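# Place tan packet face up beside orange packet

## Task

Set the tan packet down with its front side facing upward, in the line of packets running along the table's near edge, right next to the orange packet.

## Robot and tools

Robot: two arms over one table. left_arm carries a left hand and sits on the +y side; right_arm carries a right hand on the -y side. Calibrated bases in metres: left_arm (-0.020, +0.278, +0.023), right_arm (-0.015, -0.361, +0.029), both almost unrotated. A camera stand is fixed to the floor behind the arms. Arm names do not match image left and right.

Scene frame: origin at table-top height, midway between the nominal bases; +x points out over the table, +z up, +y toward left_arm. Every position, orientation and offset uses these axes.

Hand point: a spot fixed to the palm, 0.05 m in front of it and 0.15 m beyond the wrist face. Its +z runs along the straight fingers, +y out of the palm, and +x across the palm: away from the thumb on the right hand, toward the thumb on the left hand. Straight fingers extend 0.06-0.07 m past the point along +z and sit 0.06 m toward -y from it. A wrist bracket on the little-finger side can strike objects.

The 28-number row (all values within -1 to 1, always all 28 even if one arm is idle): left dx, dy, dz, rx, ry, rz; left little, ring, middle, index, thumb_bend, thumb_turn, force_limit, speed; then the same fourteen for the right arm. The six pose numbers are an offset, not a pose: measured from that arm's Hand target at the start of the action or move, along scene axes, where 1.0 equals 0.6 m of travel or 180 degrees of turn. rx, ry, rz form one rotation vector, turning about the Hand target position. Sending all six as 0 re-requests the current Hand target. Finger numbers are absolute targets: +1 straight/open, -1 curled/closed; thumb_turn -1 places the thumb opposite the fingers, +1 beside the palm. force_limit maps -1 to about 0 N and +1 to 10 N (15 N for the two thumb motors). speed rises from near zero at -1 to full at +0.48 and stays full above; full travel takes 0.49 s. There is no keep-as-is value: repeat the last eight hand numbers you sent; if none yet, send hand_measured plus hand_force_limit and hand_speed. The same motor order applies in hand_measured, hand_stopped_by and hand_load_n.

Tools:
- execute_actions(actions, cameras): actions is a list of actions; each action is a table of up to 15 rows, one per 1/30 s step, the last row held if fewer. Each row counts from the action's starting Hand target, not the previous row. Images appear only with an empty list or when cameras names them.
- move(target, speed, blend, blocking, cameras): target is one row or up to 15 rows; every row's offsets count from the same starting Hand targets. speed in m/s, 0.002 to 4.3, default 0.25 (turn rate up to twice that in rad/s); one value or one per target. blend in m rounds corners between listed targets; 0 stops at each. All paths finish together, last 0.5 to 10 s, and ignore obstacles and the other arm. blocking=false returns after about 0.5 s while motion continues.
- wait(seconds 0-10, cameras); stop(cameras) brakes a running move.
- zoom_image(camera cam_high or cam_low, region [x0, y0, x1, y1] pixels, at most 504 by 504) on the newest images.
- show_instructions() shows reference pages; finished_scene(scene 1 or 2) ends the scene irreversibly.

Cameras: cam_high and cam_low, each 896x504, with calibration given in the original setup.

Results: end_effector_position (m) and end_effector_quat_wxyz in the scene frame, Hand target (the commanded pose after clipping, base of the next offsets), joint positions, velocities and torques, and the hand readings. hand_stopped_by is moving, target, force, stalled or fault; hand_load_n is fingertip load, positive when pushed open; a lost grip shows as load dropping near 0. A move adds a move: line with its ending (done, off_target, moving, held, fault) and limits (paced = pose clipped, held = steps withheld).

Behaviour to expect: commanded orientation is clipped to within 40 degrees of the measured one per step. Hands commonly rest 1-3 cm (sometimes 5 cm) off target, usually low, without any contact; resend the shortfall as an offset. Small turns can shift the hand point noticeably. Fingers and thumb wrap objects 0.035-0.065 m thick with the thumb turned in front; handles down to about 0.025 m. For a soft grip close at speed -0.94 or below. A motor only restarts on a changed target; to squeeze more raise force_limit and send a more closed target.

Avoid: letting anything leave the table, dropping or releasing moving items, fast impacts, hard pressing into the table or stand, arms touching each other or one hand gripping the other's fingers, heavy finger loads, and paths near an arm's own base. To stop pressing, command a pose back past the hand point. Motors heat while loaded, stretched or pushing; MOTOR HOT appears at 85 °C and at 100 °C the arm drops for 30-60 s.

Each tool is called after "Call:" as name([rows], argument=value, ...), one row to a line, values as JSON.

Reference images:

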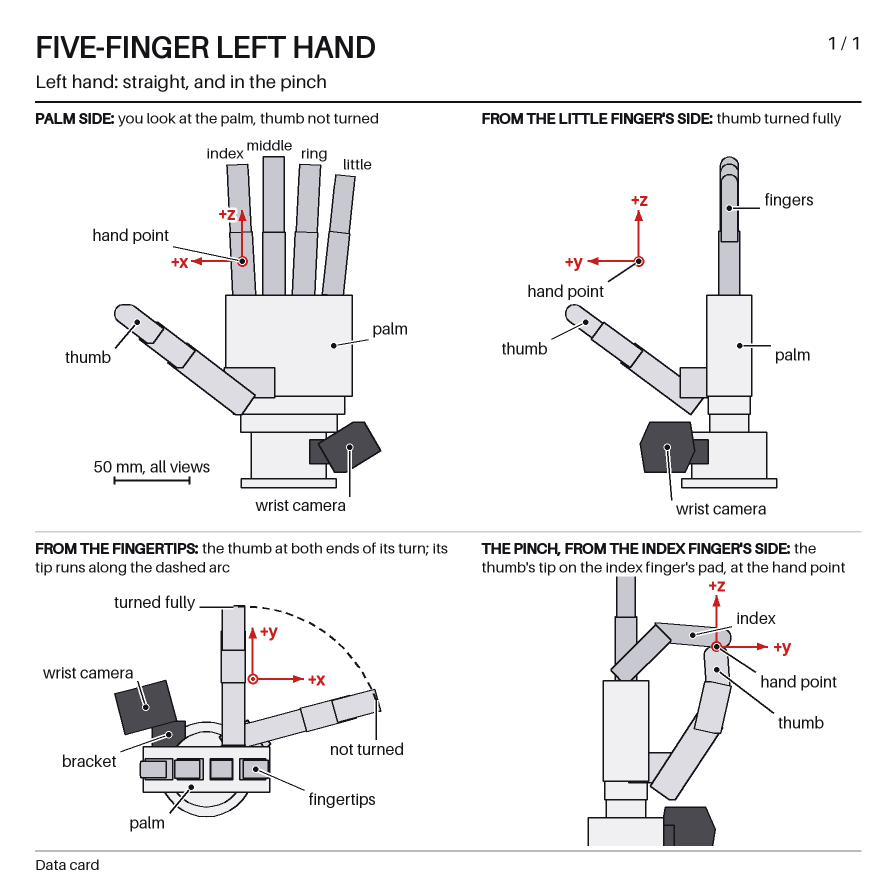

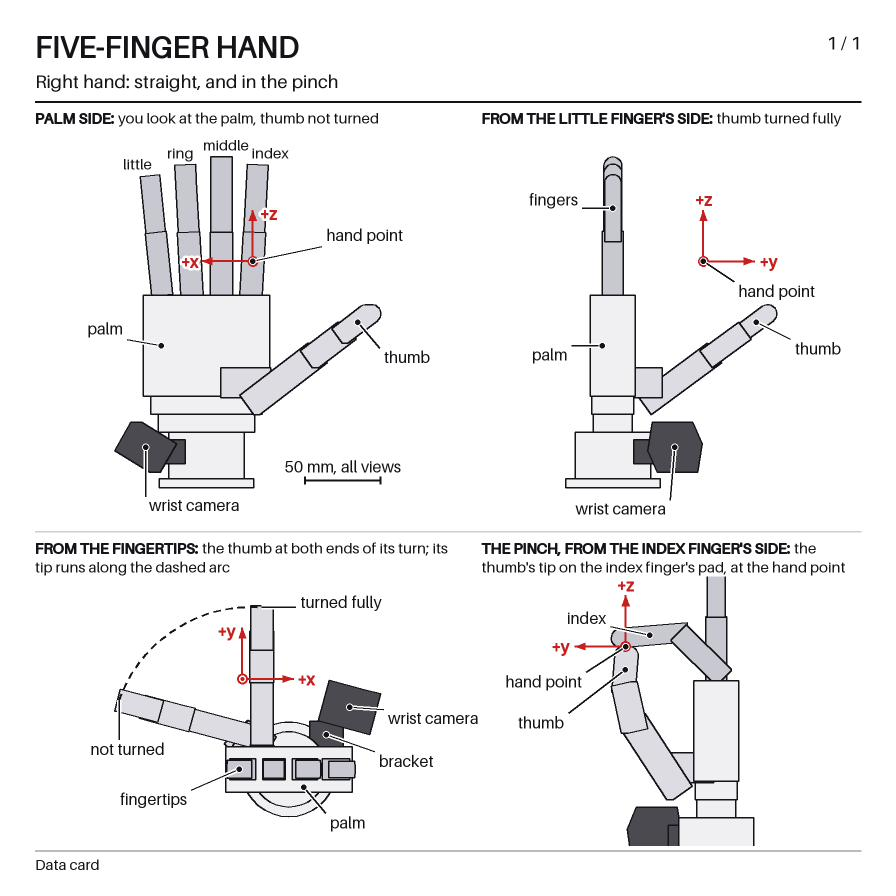

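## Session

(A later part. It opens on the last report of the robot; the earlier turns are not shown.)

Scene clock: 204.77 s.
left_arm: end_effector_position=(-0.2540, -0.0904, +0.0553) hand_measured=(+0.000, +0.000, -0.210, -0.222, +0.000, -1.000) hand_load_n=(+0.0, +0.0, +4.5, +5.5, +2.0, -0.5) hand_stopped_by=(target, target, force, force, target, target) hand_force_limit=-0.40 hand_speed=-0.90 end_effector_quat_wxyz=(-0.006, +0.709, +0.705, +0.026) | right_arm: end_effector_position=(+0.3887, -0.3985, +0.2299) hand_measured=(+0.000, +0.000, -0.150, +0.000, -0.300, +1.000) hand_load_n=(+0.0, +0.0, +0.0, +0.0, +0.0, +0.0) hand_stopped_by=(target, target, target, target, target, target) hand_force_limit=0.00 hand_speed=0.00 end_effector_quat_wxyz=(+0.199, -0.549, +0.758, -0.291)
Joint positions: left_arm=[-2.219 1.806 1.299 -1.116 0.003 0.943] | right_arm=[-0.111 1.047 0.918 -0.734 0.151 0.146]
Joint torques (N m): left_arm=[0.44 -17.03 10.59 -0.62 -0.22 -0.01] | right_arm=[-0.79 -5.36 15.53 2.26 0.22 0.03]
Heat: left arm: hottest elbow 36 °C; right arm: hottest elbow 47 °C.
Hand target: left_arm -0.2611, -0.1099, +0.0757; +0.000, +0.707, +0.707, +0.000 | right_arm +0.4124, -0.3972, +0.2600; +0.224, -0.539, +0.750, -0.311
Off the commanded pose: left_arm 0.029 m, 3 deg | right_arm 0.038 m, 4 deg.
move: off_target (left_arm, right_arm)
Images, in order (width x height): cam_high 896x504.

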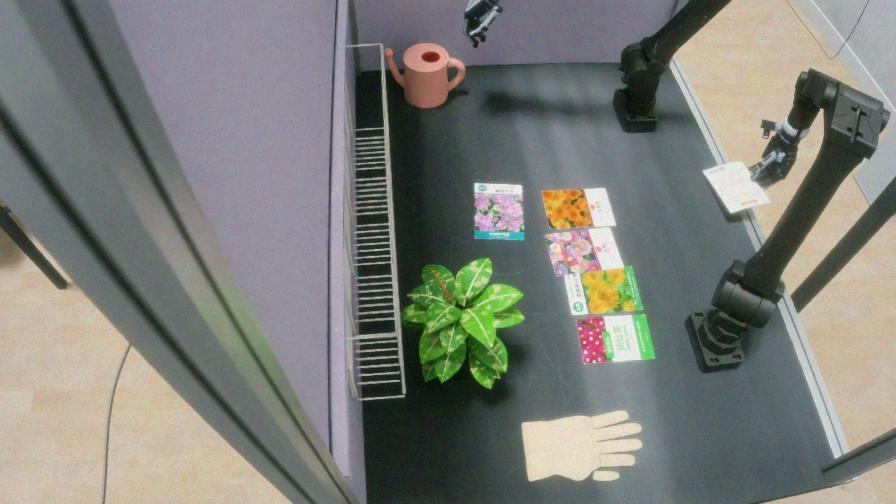

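Call:
move([
  [0,0.0,0.2,0,0,0, 0,0,-0.5,-0.5,0,-1,-0.4,-0.9, -0.25,-0.17,0.2,0,0,-0.1,0,0,-0.15,0,-0.3,1,0,0],
], speed=0.15, cameras=["all"])

Call:
zoom_image(camera="cam_high", region=[680, 60, 820, 200])

Call:
zoom_image(camera="cam_low", region=[460, 120, 680, 320])

Scene clock: 208.40 s.
left_arm: end_effector_position=(-0.2571, -0.0948, +0.1737) hand_measured=(+0.000, +0.000, -0.210, -0.222, +0.000, -1.000) hand_load_n=(+0.5, +0.0, +4.5, +6.0, +2.0, +0.0) hand_stopped_by=(target, target, force, force, target, target) hand_force_limit=-0.40 hand_speed=-0.90 end_effector_quat_wxyz=(-0.005, +0.709, +0.705, +0.026) | right_arm: end_effector_position=(+0.2614, -0.4760, +0.3342) hand_measured=(+0.000, +0.000, -0.150, +0.000, -0.300, +1.000) hand_load_n=(+0.0, +0.0, +0.0, +0.0, +0.0, +0.0) hand_stopped_by=(target, target, target, target, target, target) hand_force_limit=0.00 hand_speed=0.00 end_effector_quat_wxyz=(+0.164, -0.438, +0.834, -0.292)
Joint positions: left_arm=[-2.219 1.711 1.499 -1.412 0.003 0.943] | right_arm=[-0.473 0.793 1.066 -1.164 0.062 0.106]
Joint torques (N m): left_arm=[0.21 -16.5 11.78 -0.51 -0.21 -0.02] | right_arm=[-4.84 -3.55 17.09 1.87 1.33 -0.25]
Heat: left arm: hottest elbow 36 °C; right arm: hottest elbow 48 °C.
Hand target: left_arm -0.2612, -0.1100, +0.1958; +0.000, +0.707, +0.707, +0.000 | right_arm +0.2624, -0.4992, +0.3801; +0.172, -0.415, +0.825, -0.342
Off the commanded pose: left_arm 0.027 m, 3 deg | right_arm 0.051 m, 7 deg.
move: off_target (left_arm, right_arm)

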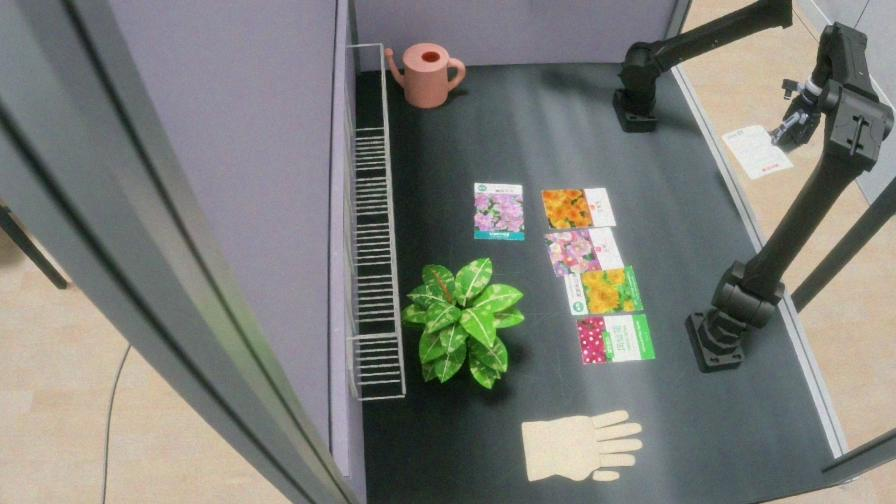

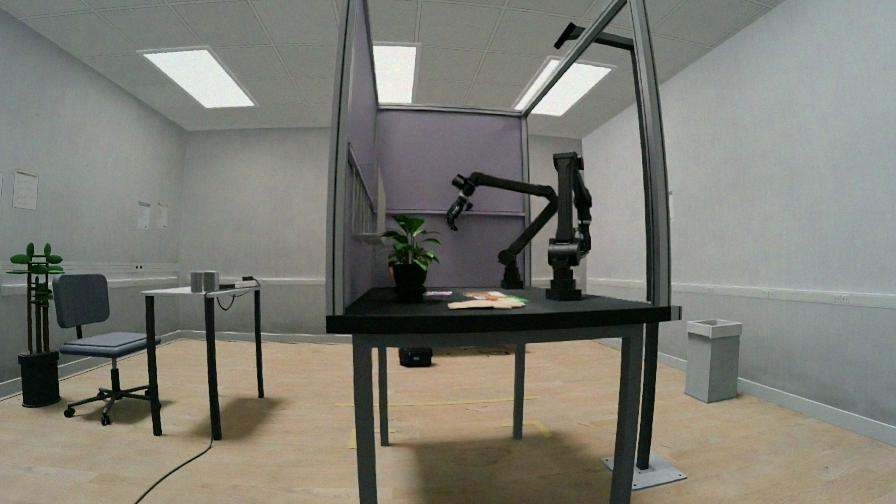

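Scaled by 3.600 from the camera's 896x504 image, which has a finer 1280x720 frame.

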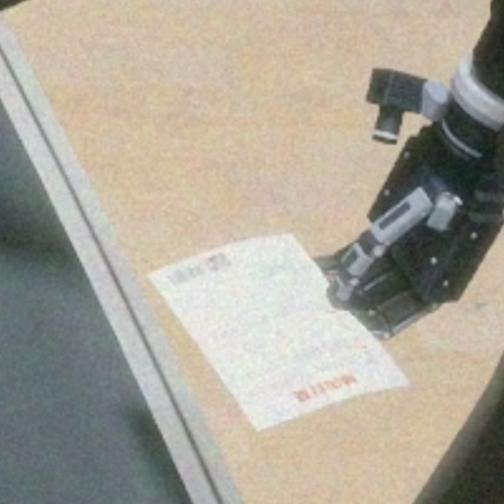

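Scaled by 2.291 from the camera's 896x504 image, which has a finer 1280x720 frame.

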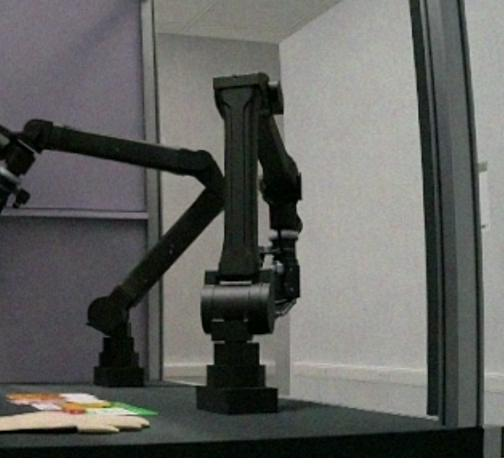

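Call:
wait(seconds=0.1, cameras=["all"])

Scene clock: 209.87 s.
left_arm: end_effector_position=(-0.2571, -0.0948, +0.1737) hand_measured=(+0.000, +0.000, -0.210, -0.222, +0.000, -1.000) hand_load_n=(+0.0, +0.0, +4.5, +5.5, +2.0, +0.0) hand_stopped_by=(target, target, force, force, target, target) hand_force_limit=-0.40 hand_speed=-0.90 end_effector_quat_wxyz=(-0.005, +0.709, +0.705, +0.026) | right_arm: end_effector_position=(+0.2614, -0.4760, +0.3342) hand_measured=(+0.000, +0.000, -0.150, +0.000, -0.300, +1.000) hand_load_n=(+0.0, +0.0, +0.0, +0.0, +0.0, +0.0) hand_stopped_by=(target, target, target, target, target, target) hand_force_limit=0.00 hand_speed=0.00 end_effector_quat_wxyz=(+0.164, -0.439, +0.834, -0.292)
Joint positions: left_arm=[-2.219 1.711 1.499 -1.412 0.003 0.943] | right_arm=[-0.473 0.793 1.066 -1.164 0.062 0.105]
Joint torques (N m): left_arm=[0.21 -16.5 11.75 -0.58 -0.21 -0.01] | right_arm=[-4.89 -3.6 17.09 1.84 1.33 -0.23]
Heat: left arm: hottest elbow 36 °C; right arm: hottest elbow 47 °C.
Hand target: left_arm -0.2612, -0.1100, +0.1958; +0.000, +0.707, +0.707, +0.000 | right_arm +0.2624, -0.4993, +0.3801; +0.172, -0.415, +0.825, -0.342
Off the commanded pose: left_arm 0.027 m, 3 deg | right_arm 0.051 m, 7 deg.
wait: 0.10 s; at rest from the start

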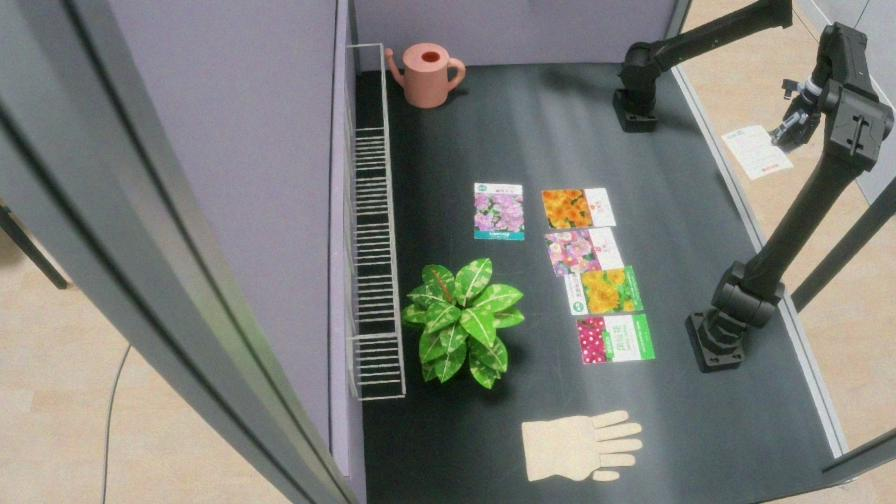

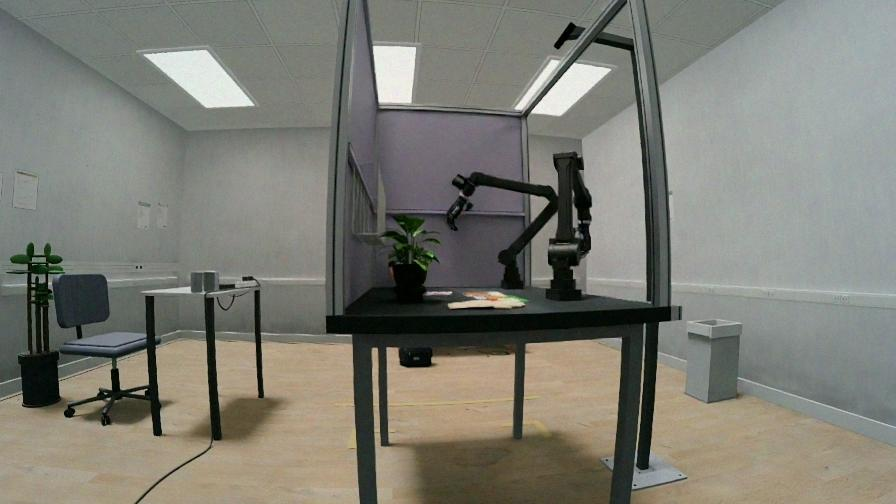

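Call:
move([
  [0.2,-0.067,0.045,0,0,0.167,0,0,-0.5,-0.5,0,-1,-0.4,-0.9,0,0,0,0,0,0,0,0,-0.15,0,-0.3,1,0,0],
  [0.46,-0.075,0.045,0,0,0.389,0,0,-0.5,-0.5,0,-1,-0.4,-0.9,0,0,0,0,0,0,0,0,-0.15,0,-0.3,1,0,0],
], speed=0.14, blend=0.04, cameras=["all"])

Scene clock: 212.23 s.
left_arm: end_effector_position=(-0.2210, -0.1095, +0.1806) hand_measured=(+0.000, +0.000, -0.210, -0.222, +0.000, -1.000) hand_load_n=(+0.0, +0.0, +4.0, +5.5, +2.0, +0.0) hand_stopped_by=(target, target, force, force, target, target) hand_force_limit=-0.40 hand_speed=-0.90 end_effector_quat_wxyz=(-0.006, +0.660, +0.751, +0.026) | right_arm: end_effector_position=(+0.2613, -0.4761, +0.3342) hand_measured=(+0.000, +0.000, -0.150, +0.000, -0.300, +1.000) hand_load_n=(+0.0, +0.0, +0.0, +0.0, +0.0, +0.0) hand_stopped_by=(target, target, target, target, target, target) hand_force_limit=0.00 hand_speed=0.00 end_effector_quat_wxyz=(+0.164, -0.438, +0.834, -0.292)
Joint positions: left_arm=[-2.126 1.697 1.499 -1.425 0.002 0.9] | right_arm=[-0.473 0.793 1.066 -1.164 0.061 0.105]
Joint torques (N m): left_arm=[-1.03 -15.33 7.95 -0.16 -0.08 -0.02] | right_arm=[-4.89 -3.6 17.09 1.83 1.33 -0.24]
Heat: left arm: hottest elbow 36 °C; right arm: hottest elbow 47 °C.
Hand target: left_arm -0.2250, -0.1078, +0.1801; -0.006, +0.665, +0.746, +0.026 (not the last commanded pose) | right_arm +0.2624, -0.4993, +0.3801; +0.172, -0.415, +0.825, -0.342
Off the commanded pose: left_arm 0.244 m, 63 deg | right_arm 0.051 m, 7 deg.
move: held (left_arm; a check stopped the path), off_target (right_arm); path passed 0 of 2 targets; limits=held
pose unreachable (left arm): on one or more control steps of this call, first in action 0 (counted from 0), this arm could not follow its commanded pose, so it was not sent that pose on those steps. It may still have moved: this result reports where it is.
cause: moving toward the commanded pose would bring a part of the arm too close to another arm (a part of this arm just beyond joint 4 (wrist pitch) and a part of the right arm just beyond its joint 2 (shoulder), at the place that arm is still heading or pushing toward).

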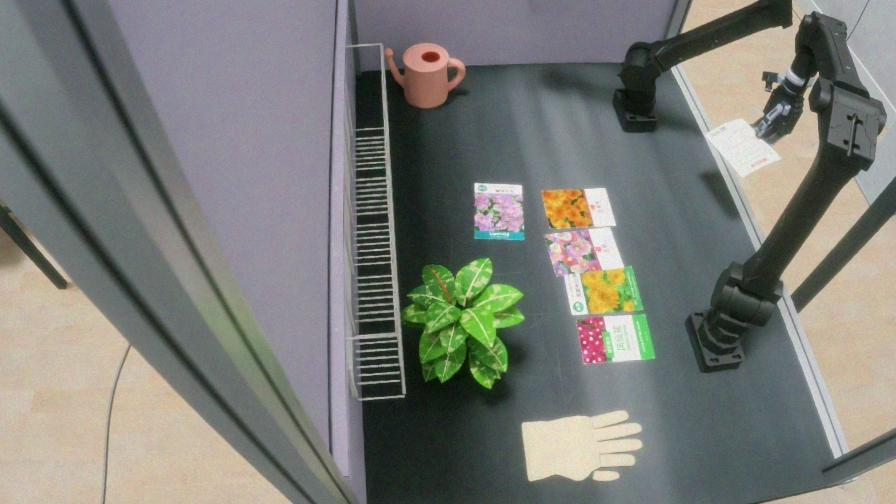

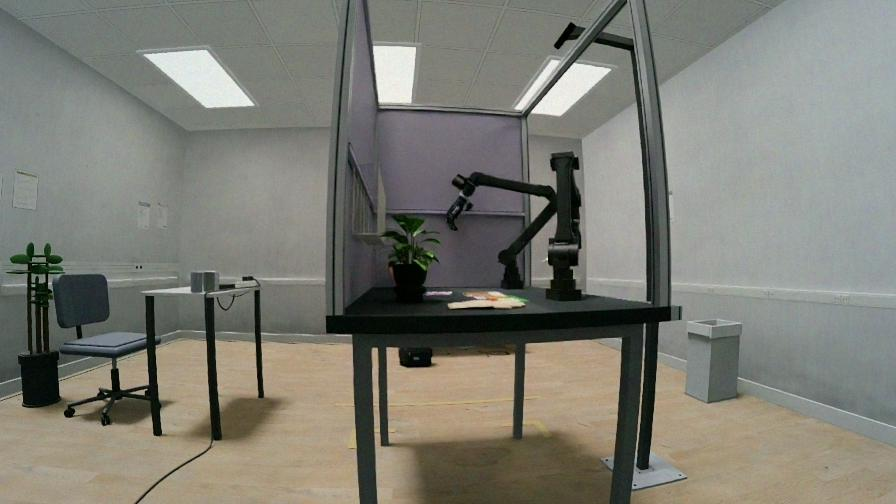

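Call:
move(target=[0,0,0,0,0,0,0,0,-0.5,-0.5,0,-1,-0.4,-0.9,0.2,0.05,0.12,0,0,0,0,0,-0.15,0,-0.3,1,0,0], speed=0.2, cameras=["all"])

Scene clock: 214.50 s.
left_arm: end_effector_position=(-0.2210, -0.1095, +0.1806) hand_measured=(+0.000, +0.000, -0.210, -0.222, +0.000, -1.000) hand_load_n=(+0.0, +0.0, +4.5, +5.5, +2.0, +0.0) hand_stopped_by=(target, target, force, force, target, target) hand_force_limit=-0.40 hand_speed=-0.90 end_effector_quat_wxyz=(-0.006, +0.660, +0.751, +0.026) | right_arm: end_effector_position=(+0.3750, -0.4712, +0.4253) hand_measured=(+0.000, +0.000, -0.150, +0.000, -0.300, +1.000) hand_load_n=(+0.0, +0.0, +0.0, +0.0, +0.0, +0.0) hand_stopped_by=(target, target, target, target, target, target) hand_force_limit=0.00 hand_speed=0.00 end_effector_quat_wxyz=(+0.153, -0.425, +0.829, -0.329)
Joint positions: left_arm=[-2.126 1.697 1.499 -1.425 0.002 0.9] | right_arm=[-0.251 1.101 1.473 -1.243 0.271 0.27]
Joint torques (N m): left_arm=[-1.38 -15.33 7.9 -0.13 -0.06 -0.02] | right_arm=[-0.85 -6.12 14.78 1.33 0.31 0.08]
Heat: left arm: hottest elbow 36 °C; right arm: hottest elbow 48 °C.
Hand target: left_arm -0.2250, -0.1078, +0.1801; -0.006, +0.665, +0.746, +0.026 | right_arm +0.3824, -0.4692, +0.4521; +0.172, -0.415, +0.825, -0.342
Off the commanded pose: left_arm 0.004 m, 1 deg | right_arm 0.028 m, 3 deg.
move: off_target (right_arm)

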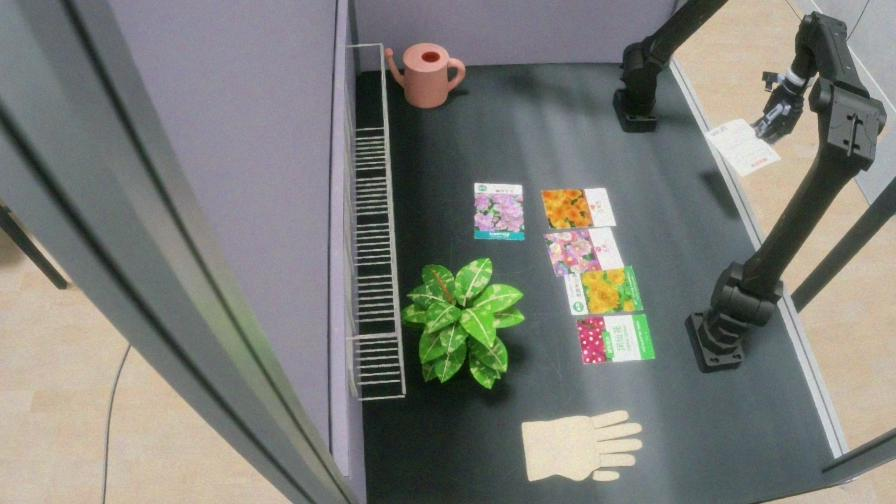

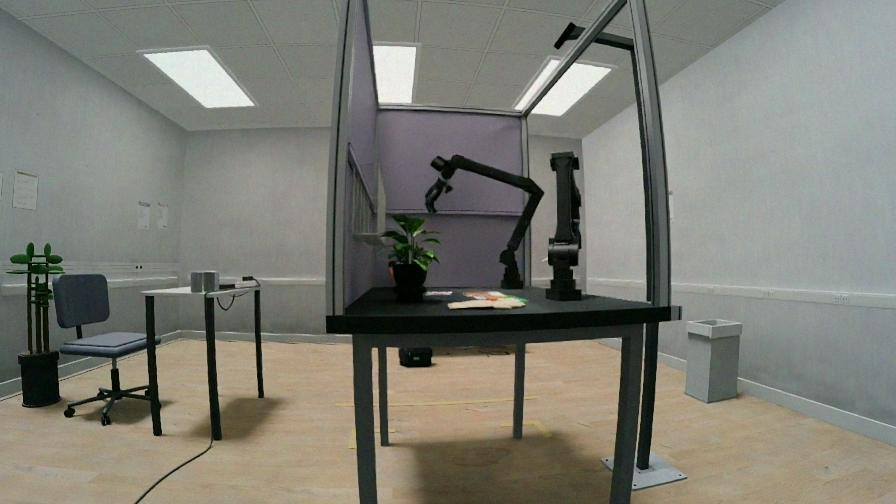

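Call:
move([
  [0.158,-0.004,0.05,0,0,0.1,0,0,-0.5,-0.5,0,-1,-0.4,-0.9,0,0,0,0,0,0,0,0,-0.15,0,-0.3,1,0,0],
  [0.408,-0.02,0.06,0,0,0.322,0,0,-0.5,-0.5,0,-1,-0.4,-0.9,0,0,0,0,0,0,0,0,-0.15,0,-0.3,1,0,0],
  [0.625,-0.037,0.06,0,0,0.433,0,0,-0.5,-0.5,0,-1,-0.4,-0.9,0,0,0,0,0,0,0,0,-0.15,0,-0.3,1,0,0],
], speed=0.14, blend=0.04, cameras=["all"])

Scene clock: 220.40 s.
left_arm: end_effector_position=(+0.1426, -0.1165, +0.2104) hand_measured=(+0.000, +0.000, -0.210, -0.222, +0.000, -1.000) hand_load_n=(+0.0, +0.5, +4.5, +5.5, +2.0, +0.0) hand_stopped_by=(target, target, force, force, target, target) hand_force_limit=-0.40 hand_speed=-0.90 end_effector_quat_wxyz=(-0.022, +0.057, +0.998, +0.023) | right_arm: end_effector_position=(+0.3750, -0.4712, +0.4253) hand_measured=(+0.000, +0.000, -0.150, +0.000, -0.300, +1.000) hand_load_n=(+0.0, +0.0, +0.0, +0.0, +0.0, +0.0) hand_stopped_by=(target, target, target, target, target, target) hand_force_limit=0.00 hand_speed=0.00 end_effector_quat_wxyz=(+0.153, -0.425, +0.829, -0.329)
Joint positions: left_arm=[-1.189 1.682 1.555 -1.506 0.02 0.509] | right_arm=[-0.251 1.101 1.473 -1.243 0.271 0.27]
Joint torques (N m): left_arm=[0.32 -12.98 12.01 -0.58 0.03 -0.15] | right_arm=[-0.85 -6.12 14.76 1.39 0.31 0.08]
Heat: left arm: hottest elbow 36 °C; right arm: hottest elbow 50 °C.
Hand target: left_arm +0.1502, -0.1300, +0.2162; -0.021, +0.047, +0.999, +0.016 | right_arm +0.3824, -0.4693, +0.4521; +0.172, -0.415, +0.825, -0.342
Off the commanded pose: left_arm 0.016 m, 1 deg | right_arm 0.028 m, 3 deg.
move: off_target (left_arm, right_arm)

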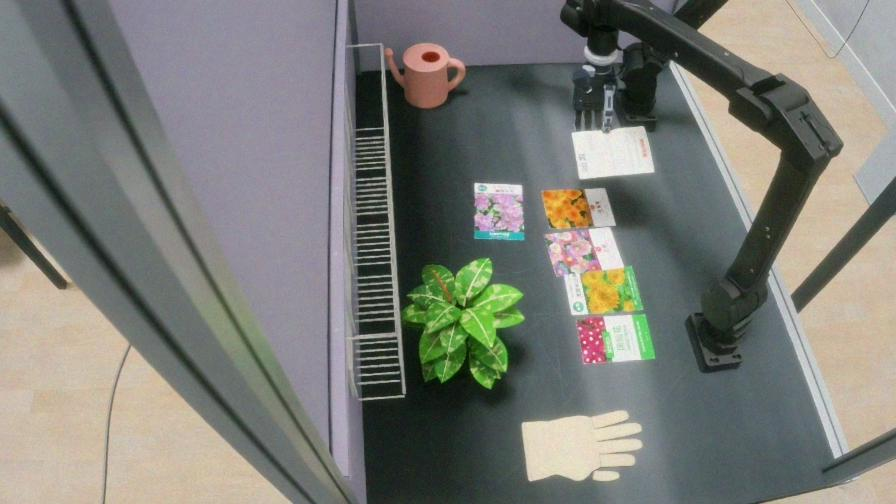

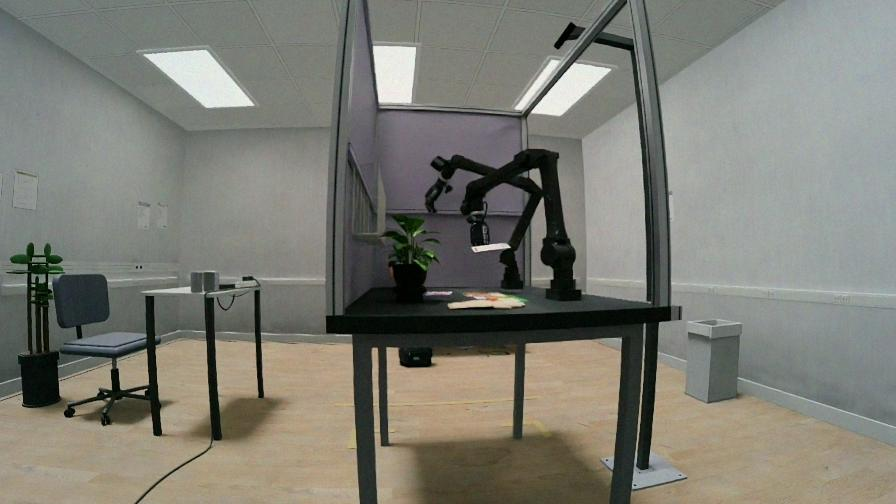

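Call:
move(target=[0.05,-0.1,0.06,-0.454,0.01,0.034,0,0,-0.5,-0.5,0,-1,-0.4,-0.9,0,0,0,0,0,0,0,0,-0.15,0,-0.3,1,0,0], speed=0.2, cameras=["all"])

Scene clock: 225.70 s.
left_arm: end_effector_position=(+0.1746, -0.1937, +0.2523) hand_measured=(+0.000, +0.000, -0.210, -0.222, +0.000, -1.000) hand_load_n=(+0.0, +0.0, +4.5, +5.5, +2.0, +0.0) hand_stopped_by=(target, target, force, force, target, target) hand_force_limit=-0.40 hand_speed=-0.90 end_effector_quat_wxyz=(-0.003, +0.008, +0.770, -0.638) | right_arm: end_effector_position=(+0.3750, -0.4712, +0.4253) hand_measured=(+0.000, +0.000, -0.150, +0.000, -0.300, +1.000) hand_load_n=(+0.0, +0.0, +0.0, +0.0, +0.0, +0.0) hand_stopped_by=(target, target, target, target, target, target) hand_force_limit=0.00 hand_speed=0.00 end_effector_quat_wxyz=(+0.153, -0.425, +0.829, -0.329)
Joint positions: left_arm=[-0.922 1.218 0.765 0.216 0.664 0.153] | right_arm=[-0.251 1.101 1.473 -1.243 0.271 0.27]
Joint torques (N m): left_arm=[0.91 -8.76 7.97 2.33 0.15 -0.17] | right_arm=[-0.85 -6.12 14.78 1.37 0.31 0.08]
Heat: left arm: hottest elbow 36 °C; right arm: hottest elbow 51 °C.
Hand target: left_arm +0.1800, -0.1900, +0.2521; +0.000, +0.001, +0.766, -0.642 | right_arm +0.3824, -0.4693, +0.4521; +0.172, -0.415, +0.825, -0.342
Off the commanded pose: left_arm 0.007 m, 1 deg | right_arm 0.028 m, 3 deg.
move: off_target (right_arm)

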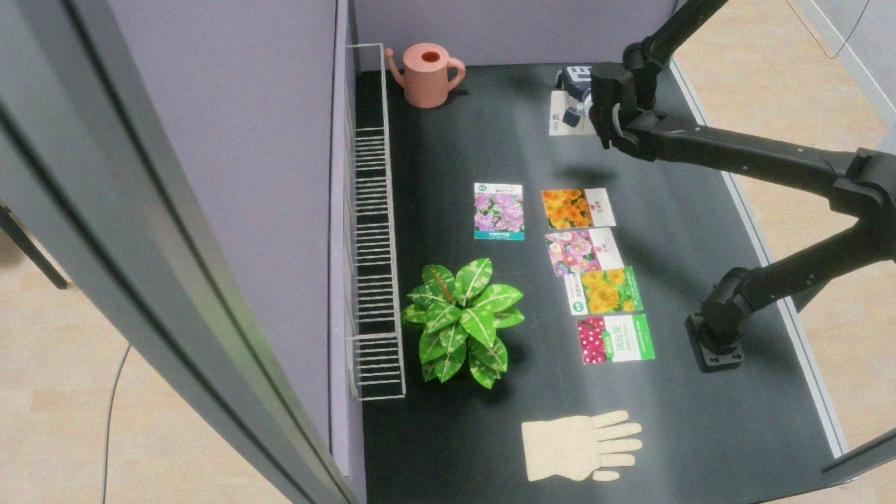

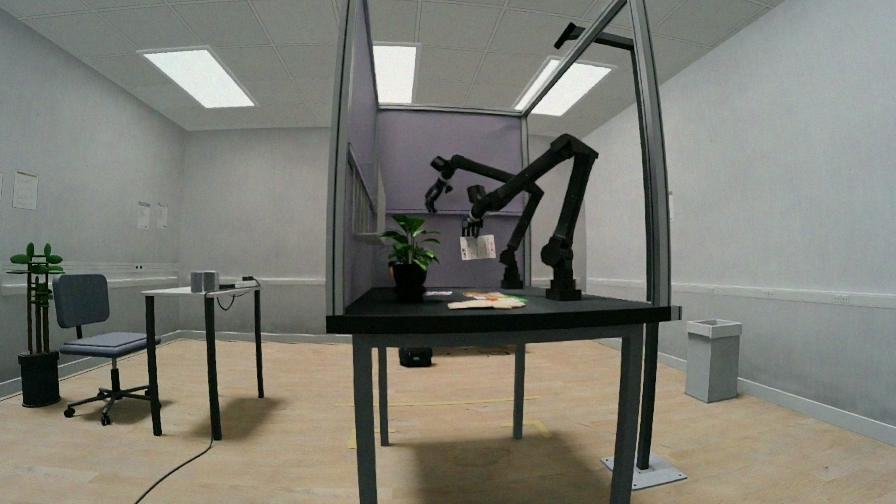

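Call:
zoom_image(camera="cam_low", region=[400, 150, 600, 310])

Call:
zoom_image(camera="cam_high", region=[480, 40, 720, 240])

Scaled by 2.520 from the camera's 896x504 image, which has a finer 1280x720 frame.

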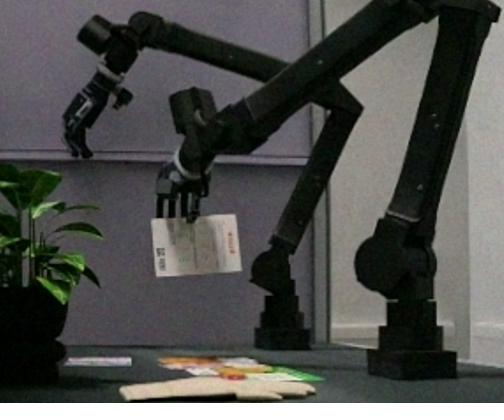

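Scaled by 2.100 from the camera's 896x504 image, which has a finer 1280x720 frame.

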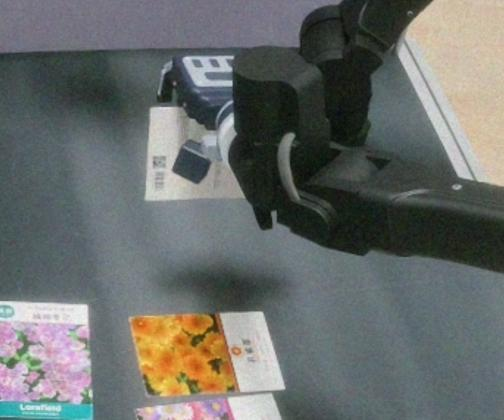

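Call:
move(target=[0.0,-0.183,-0.205,-0.139,-0.022,0,0,0,-0.5,-0.5,0,-1,-0.4,-0.9,0,0,0,0,0,0,0,0,-0.15,0,-0.3,1,0,0], speed=0.12, cameras=["all"])

Call:
zoom_image(camera="cam_low", region=[400, 170, 600, 330])

Call:
zoom_image(camera="cam_high", region=[480, 20, 720, 240])

Scene clock: 229.07 s.
left_arm: end_effector_position=(+0.1830, -0.2880, +0.1268) hand_measured=(+0.000, +0.000, -0.210, -0.222, +0.000, -1.000) hand_load_n=(+0.0, +0.0, +4.5, +5.0, +2.0, +0.0) hand_stopped_by=(target, target, force, force, target, target) hand_force_limit=-0.40 hand_speed=-0.90 end_effector_quat_wxyz=(-0.031, -0.018, -0.618, +0.785) | right_arm: end_effector_position=(+0.3750, -0.4712, +0.4253) hand_measured=(+0.000, +0.000, -0.150, +0.000, -0.300, +1.000) hand_load_n=(+0.0, +0.0, +0.0, +0.0, +0.0, +0.0) hand_stopped_by=(target, target, target, target, target, target) hand_force_limit=0.00 hand_speed=0.00 end_effector_quat_wxyz=(+0.153, -0.425, +0.829, -0.329)
Joint positions: left_arm=[-1.023 1.948 0.729 1.496 0.533 -0.074] | right_arm=[-0.251 1.101 1.473 -1.243 0.271 0.27]
Joint torques (N m): left_arm=[-1.85 -12.22 6.61 2.26 -0.31 -0.21] | right_arm=[-0.85 -6.12 14.78 1.37 0.32 0.07]
Heat: left arm: hottest elbow 36 °C; right arm: hottest elbow 52 °C.
Hand target: left_arm +0.1801, -0.2998, +0.1292; -0.027, -0.023, -0.609, +0.793 | right_arm +0.3824, -0.4693, +0.4521; +0.172, -0.415, +0.825, -0.342
Off the commanded pose: left_arm 0.012 m, 2 deg | right_arm 0.028 m, 3 deg.
move: off_target (left_arm, right_arm)

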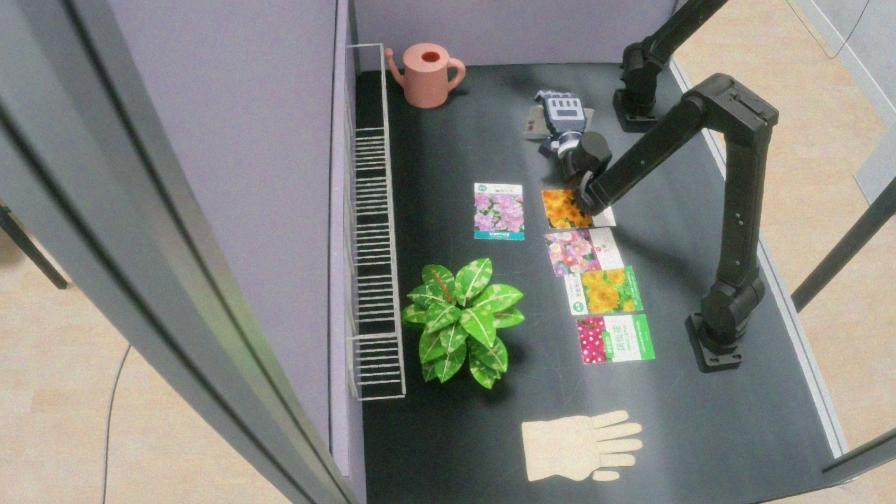

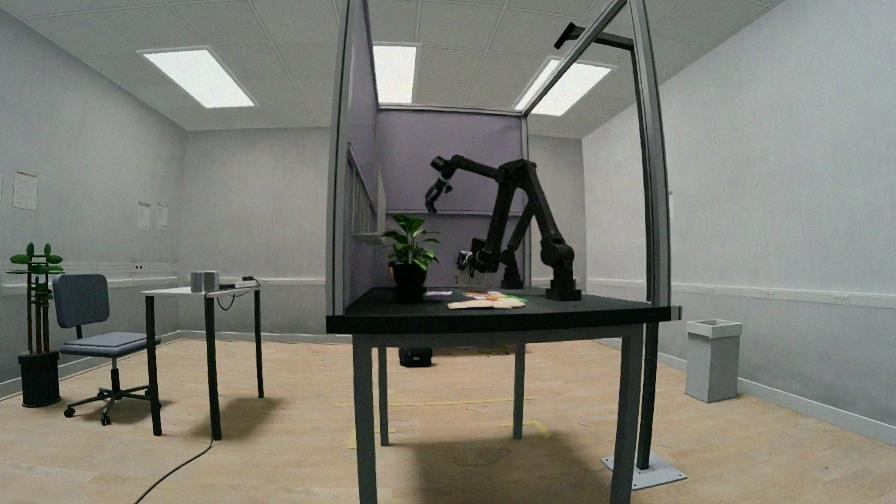

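Scaled by 2.520 from the camera's 896x504 image, which has a finer 1280x720 frame.

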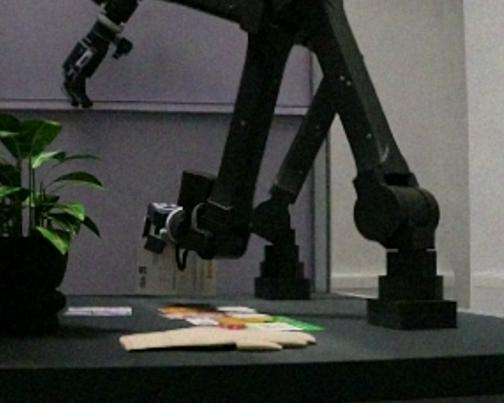

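Scaled by 2.100 from the camera's 896x504 image, which has a finer 1280x720 frame.

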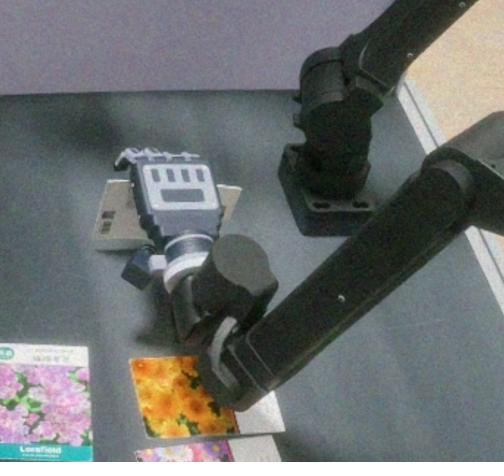

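Call:
move([
  [0.0,0.041,-0.049,0.011,0,0,0,0,-0.5,-0.5,0,-1,-0.4,-0.9,0,0,0,0,0,0,0,0,-0.15,0,-0.3,1,0,0],
  [0.0,0.083,-0.074,0.039,0,0,0,0,-0.5,-0.5,0,-1,-0.4,-0.9,0,0,0,0,0,0,0,0,-0.15,0,-0.3,1,0,0],
], speed=0.06, blend=0.01, cameras=["all"])

Call:
zoom_image(camera="cam_low", region=[400, 170, 600, 330])

Call:
zoom_image(camera="cam_high", region=[480, 20, 720, 240])

Scene clock: 231.73 s.
left_arm: end_effector_position=(+0.1734, -0.2549, +0.0819) hand_measured=(+0.000, +0.000, -0.210, -0.222, +0.000, -1.000) hand_load_n=(+0.0, +0.0, +4.0, +5.5, +2.0, +0.0) hand_stopped_by=(target, target, force, force, target, target) hand_force_limit=-0.40 hand_speed=-0.90 end_effector_quat_wxyz=(-0.017, -0.025, -0.654, +0.756) | right_arm: end_effector_position=(+0.3750, -0.4712, +0.4253) hand_measured=(+0.000, +0.000, -0.150, +0.000, -0.300, +1.000) hand_load_n=(+0.0, +0.0, +0.0, +0.0, +0.0, +0.0) hand_stopped_by=(target, target, target, target, target, target) hand_force_limit=0.00 hand_speed=0.00 end_effector_quat_wxyz=(+0.153, -0.425, +0.829, -0.329)
Joint positions: left_arm=[-0.991 1.98 0.653 1.5 0.601 -0.038] | right_arm=[-0.251 1.101 1.473 -1.243 0.271 0.27]
Joint torques (N m): left_arm=[0.79 -14.56 2.82 1.02 -0.01 0.07] | right_arm=[-0.85 -6.12 14.78 1.37 0.32 0.08]
Heat: left arm: hottest elbow 36 °C; right arm: hottest elbow 52 °C.
Hand target: left_arm +0.1801, -0.2499, +0.0847; -0.025, -0.024, -0.656, +0.754 | right_arm +0.3824, -0.4693, +0.4521; +0.172, -0.415, +0.825, -0.342
Off the commanded pose: left_arm 0.009 m, 1 deg | right_arm 0.028 m, 3 deg.
move: off_target (right_arm)

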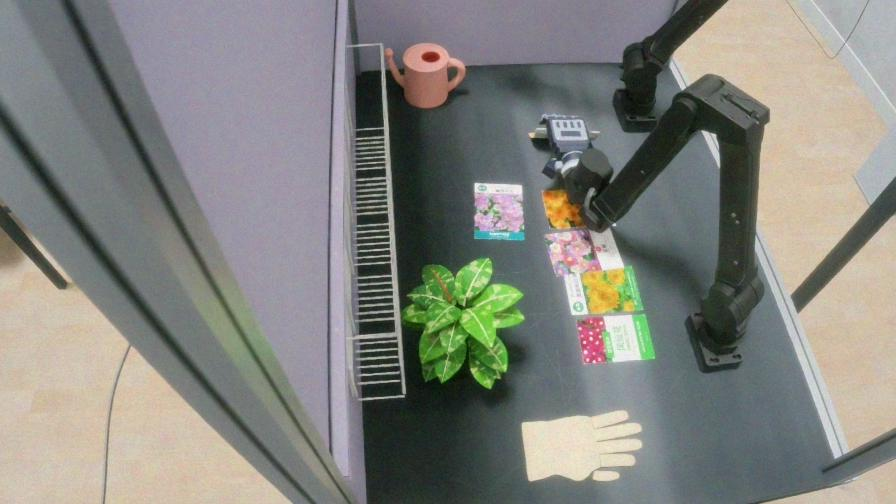

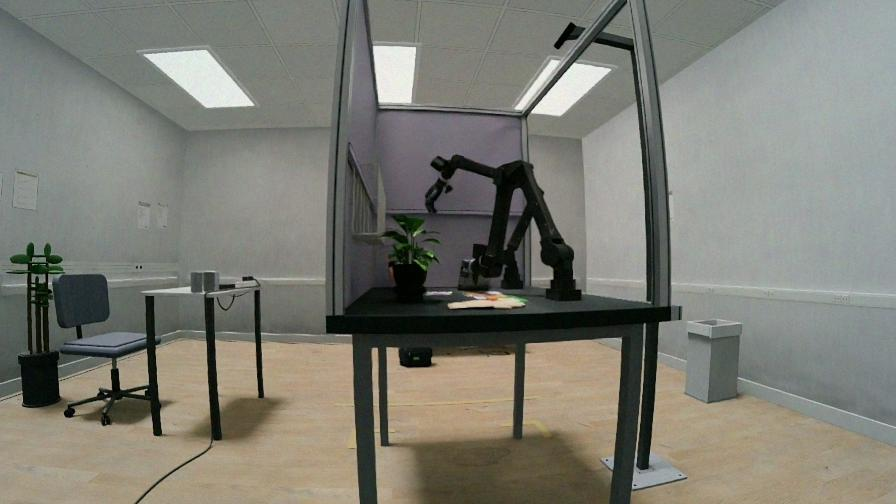

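Scaled by 2.520 from the camera's 896x504 image, which has a finer 1280x720 frame.

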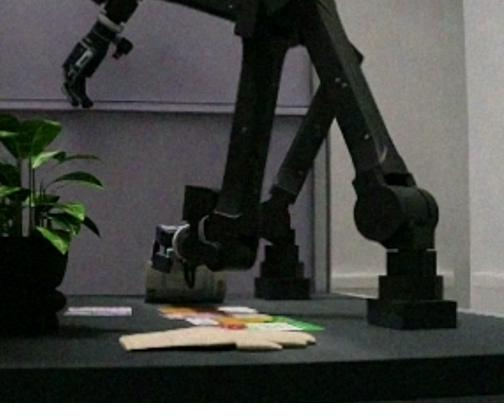

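Scaled by 2.100 from the camera's 896x504 image, which has a finer 1280x720 frame.

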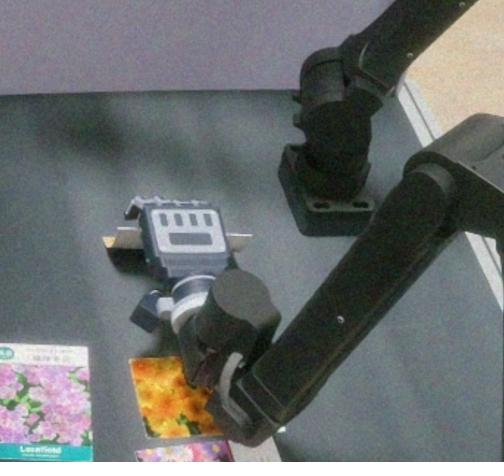

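Call:
move([
  [0.0,0.030,-0.0345,0.028,0,0,0,0,-0.5,-0.5,0,-1,-0.4,-0.9,0,0,0,0,0,0,0,0,-0.15,0,-0.3,1,0,0],
  [0.0,0.047,-0.068,0.067,0,0,0,0,-0.5,-0.5,0,-1,-0.4,-0.9,0,0,0,0,0,0,0,0,-0.15,0,-0.3,1,0,0],
], speed=0.05, blend=0.01, cameras=["all"])

Call:
zoom_image(camera="cam_low", region=[400, 170, 600, 330])

Call:
zoom_image(camera="cam_high", region=[480, 20, 720, 240])

Scene clock: 234.97 s.
left_arm: end_effector_position=(+0.1734, -0.2276, +0.0411) hand_measured=(+0.000, +0.000, -0.210, -0.222, +0.000, -1.000) hand_load_n=(+0.0, +0.0, +5.0, +5.5, +2.0, +0.0) hand_stopped_by=(target, target, force, force, target, target) hand_force_limit=-0.40 hand_speed=-0.90 end_effector_quat_wxyz=(+0.015, +0.028, +0.730, -0.683) | right_arm: end_effector_position=(+0.3750, -0.4712, +0.4253) hand_measured=(+0.000, +0.000, -0.150, +0.000, -0.300, +1.000) hand_load_n=(+0.0, +0.0, +0.0, +0.0, +0.0, +0.0) hand_stopped_by=(target, target, target, target, target, target) hand_force_limit=0.00 hand_speed=0.00 end_effector_quat_wxyz=(+0.153, -0.425, +0.829, -0.329)
Joint positions: left_arm=[-0.968 1.899 0.607 1.208 0.632 0.11] | right_arm=[-0.251 1.101 1.473 -1.243 0.271 0.27]
Joint torques (N m): left_arm=[0.97 -14.15 3.17 1.2 0.08 0.12] | right_arm=[-0.85 -6.12 14.78 1.37 0.31 0.08]
Heat: left arm: hottest elbow 36 °C; right arm: hottest elbow 53 °C.
Hand target: left_arm +0.1801, -0.2218, +0.0440; +0.022, +0.027, +0.732, -0.681 | right_arm +0.3824, -0.4693, +0.4521; +0.172, -0.415, +0.825, -0.342
Off the commanded pose: left_arm 0.009 m, 1 deg | right_arm 0.028 m, 3 deg.
move: off_target (right_arm)

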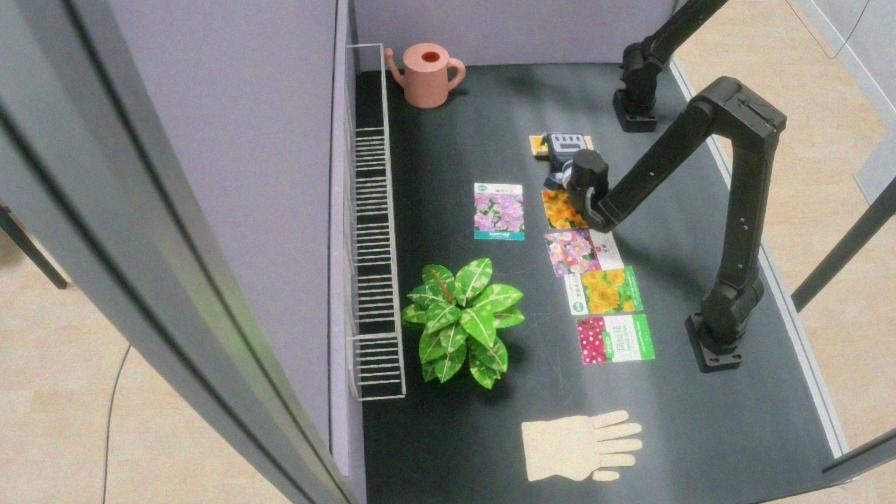

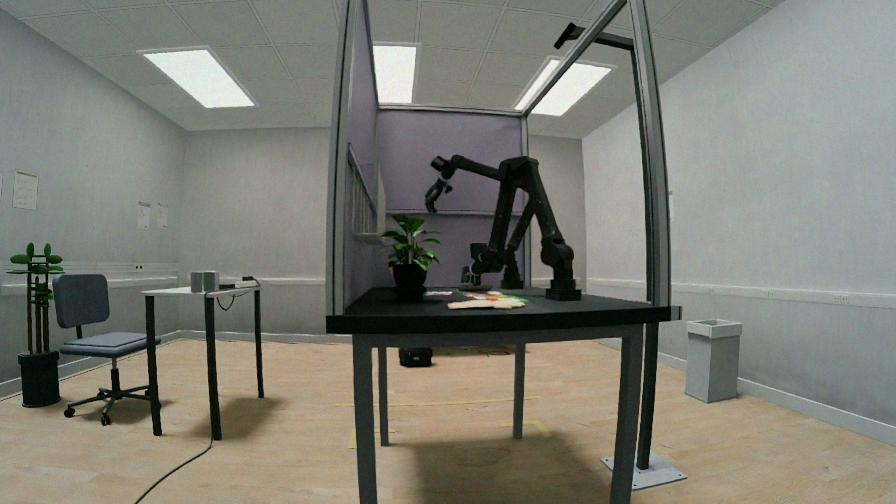

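Scaled by 2.520 from the camera's 896x504 image, which has a finer 1280x720 frame.

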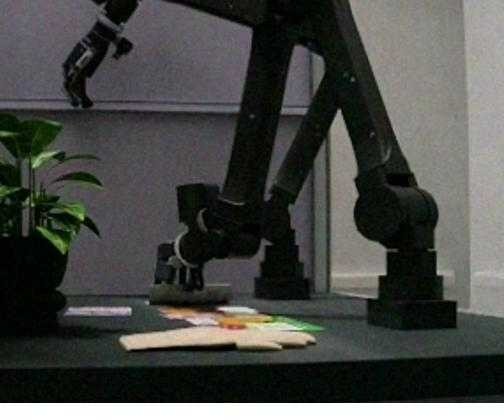

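Scaled by 2.100 from the camera's 896x504 image, which has a finer 1280x720 frame.

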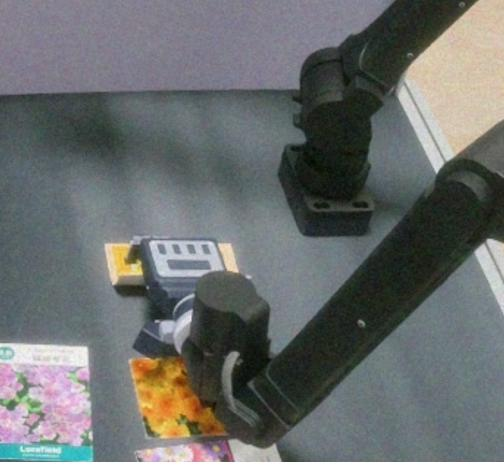

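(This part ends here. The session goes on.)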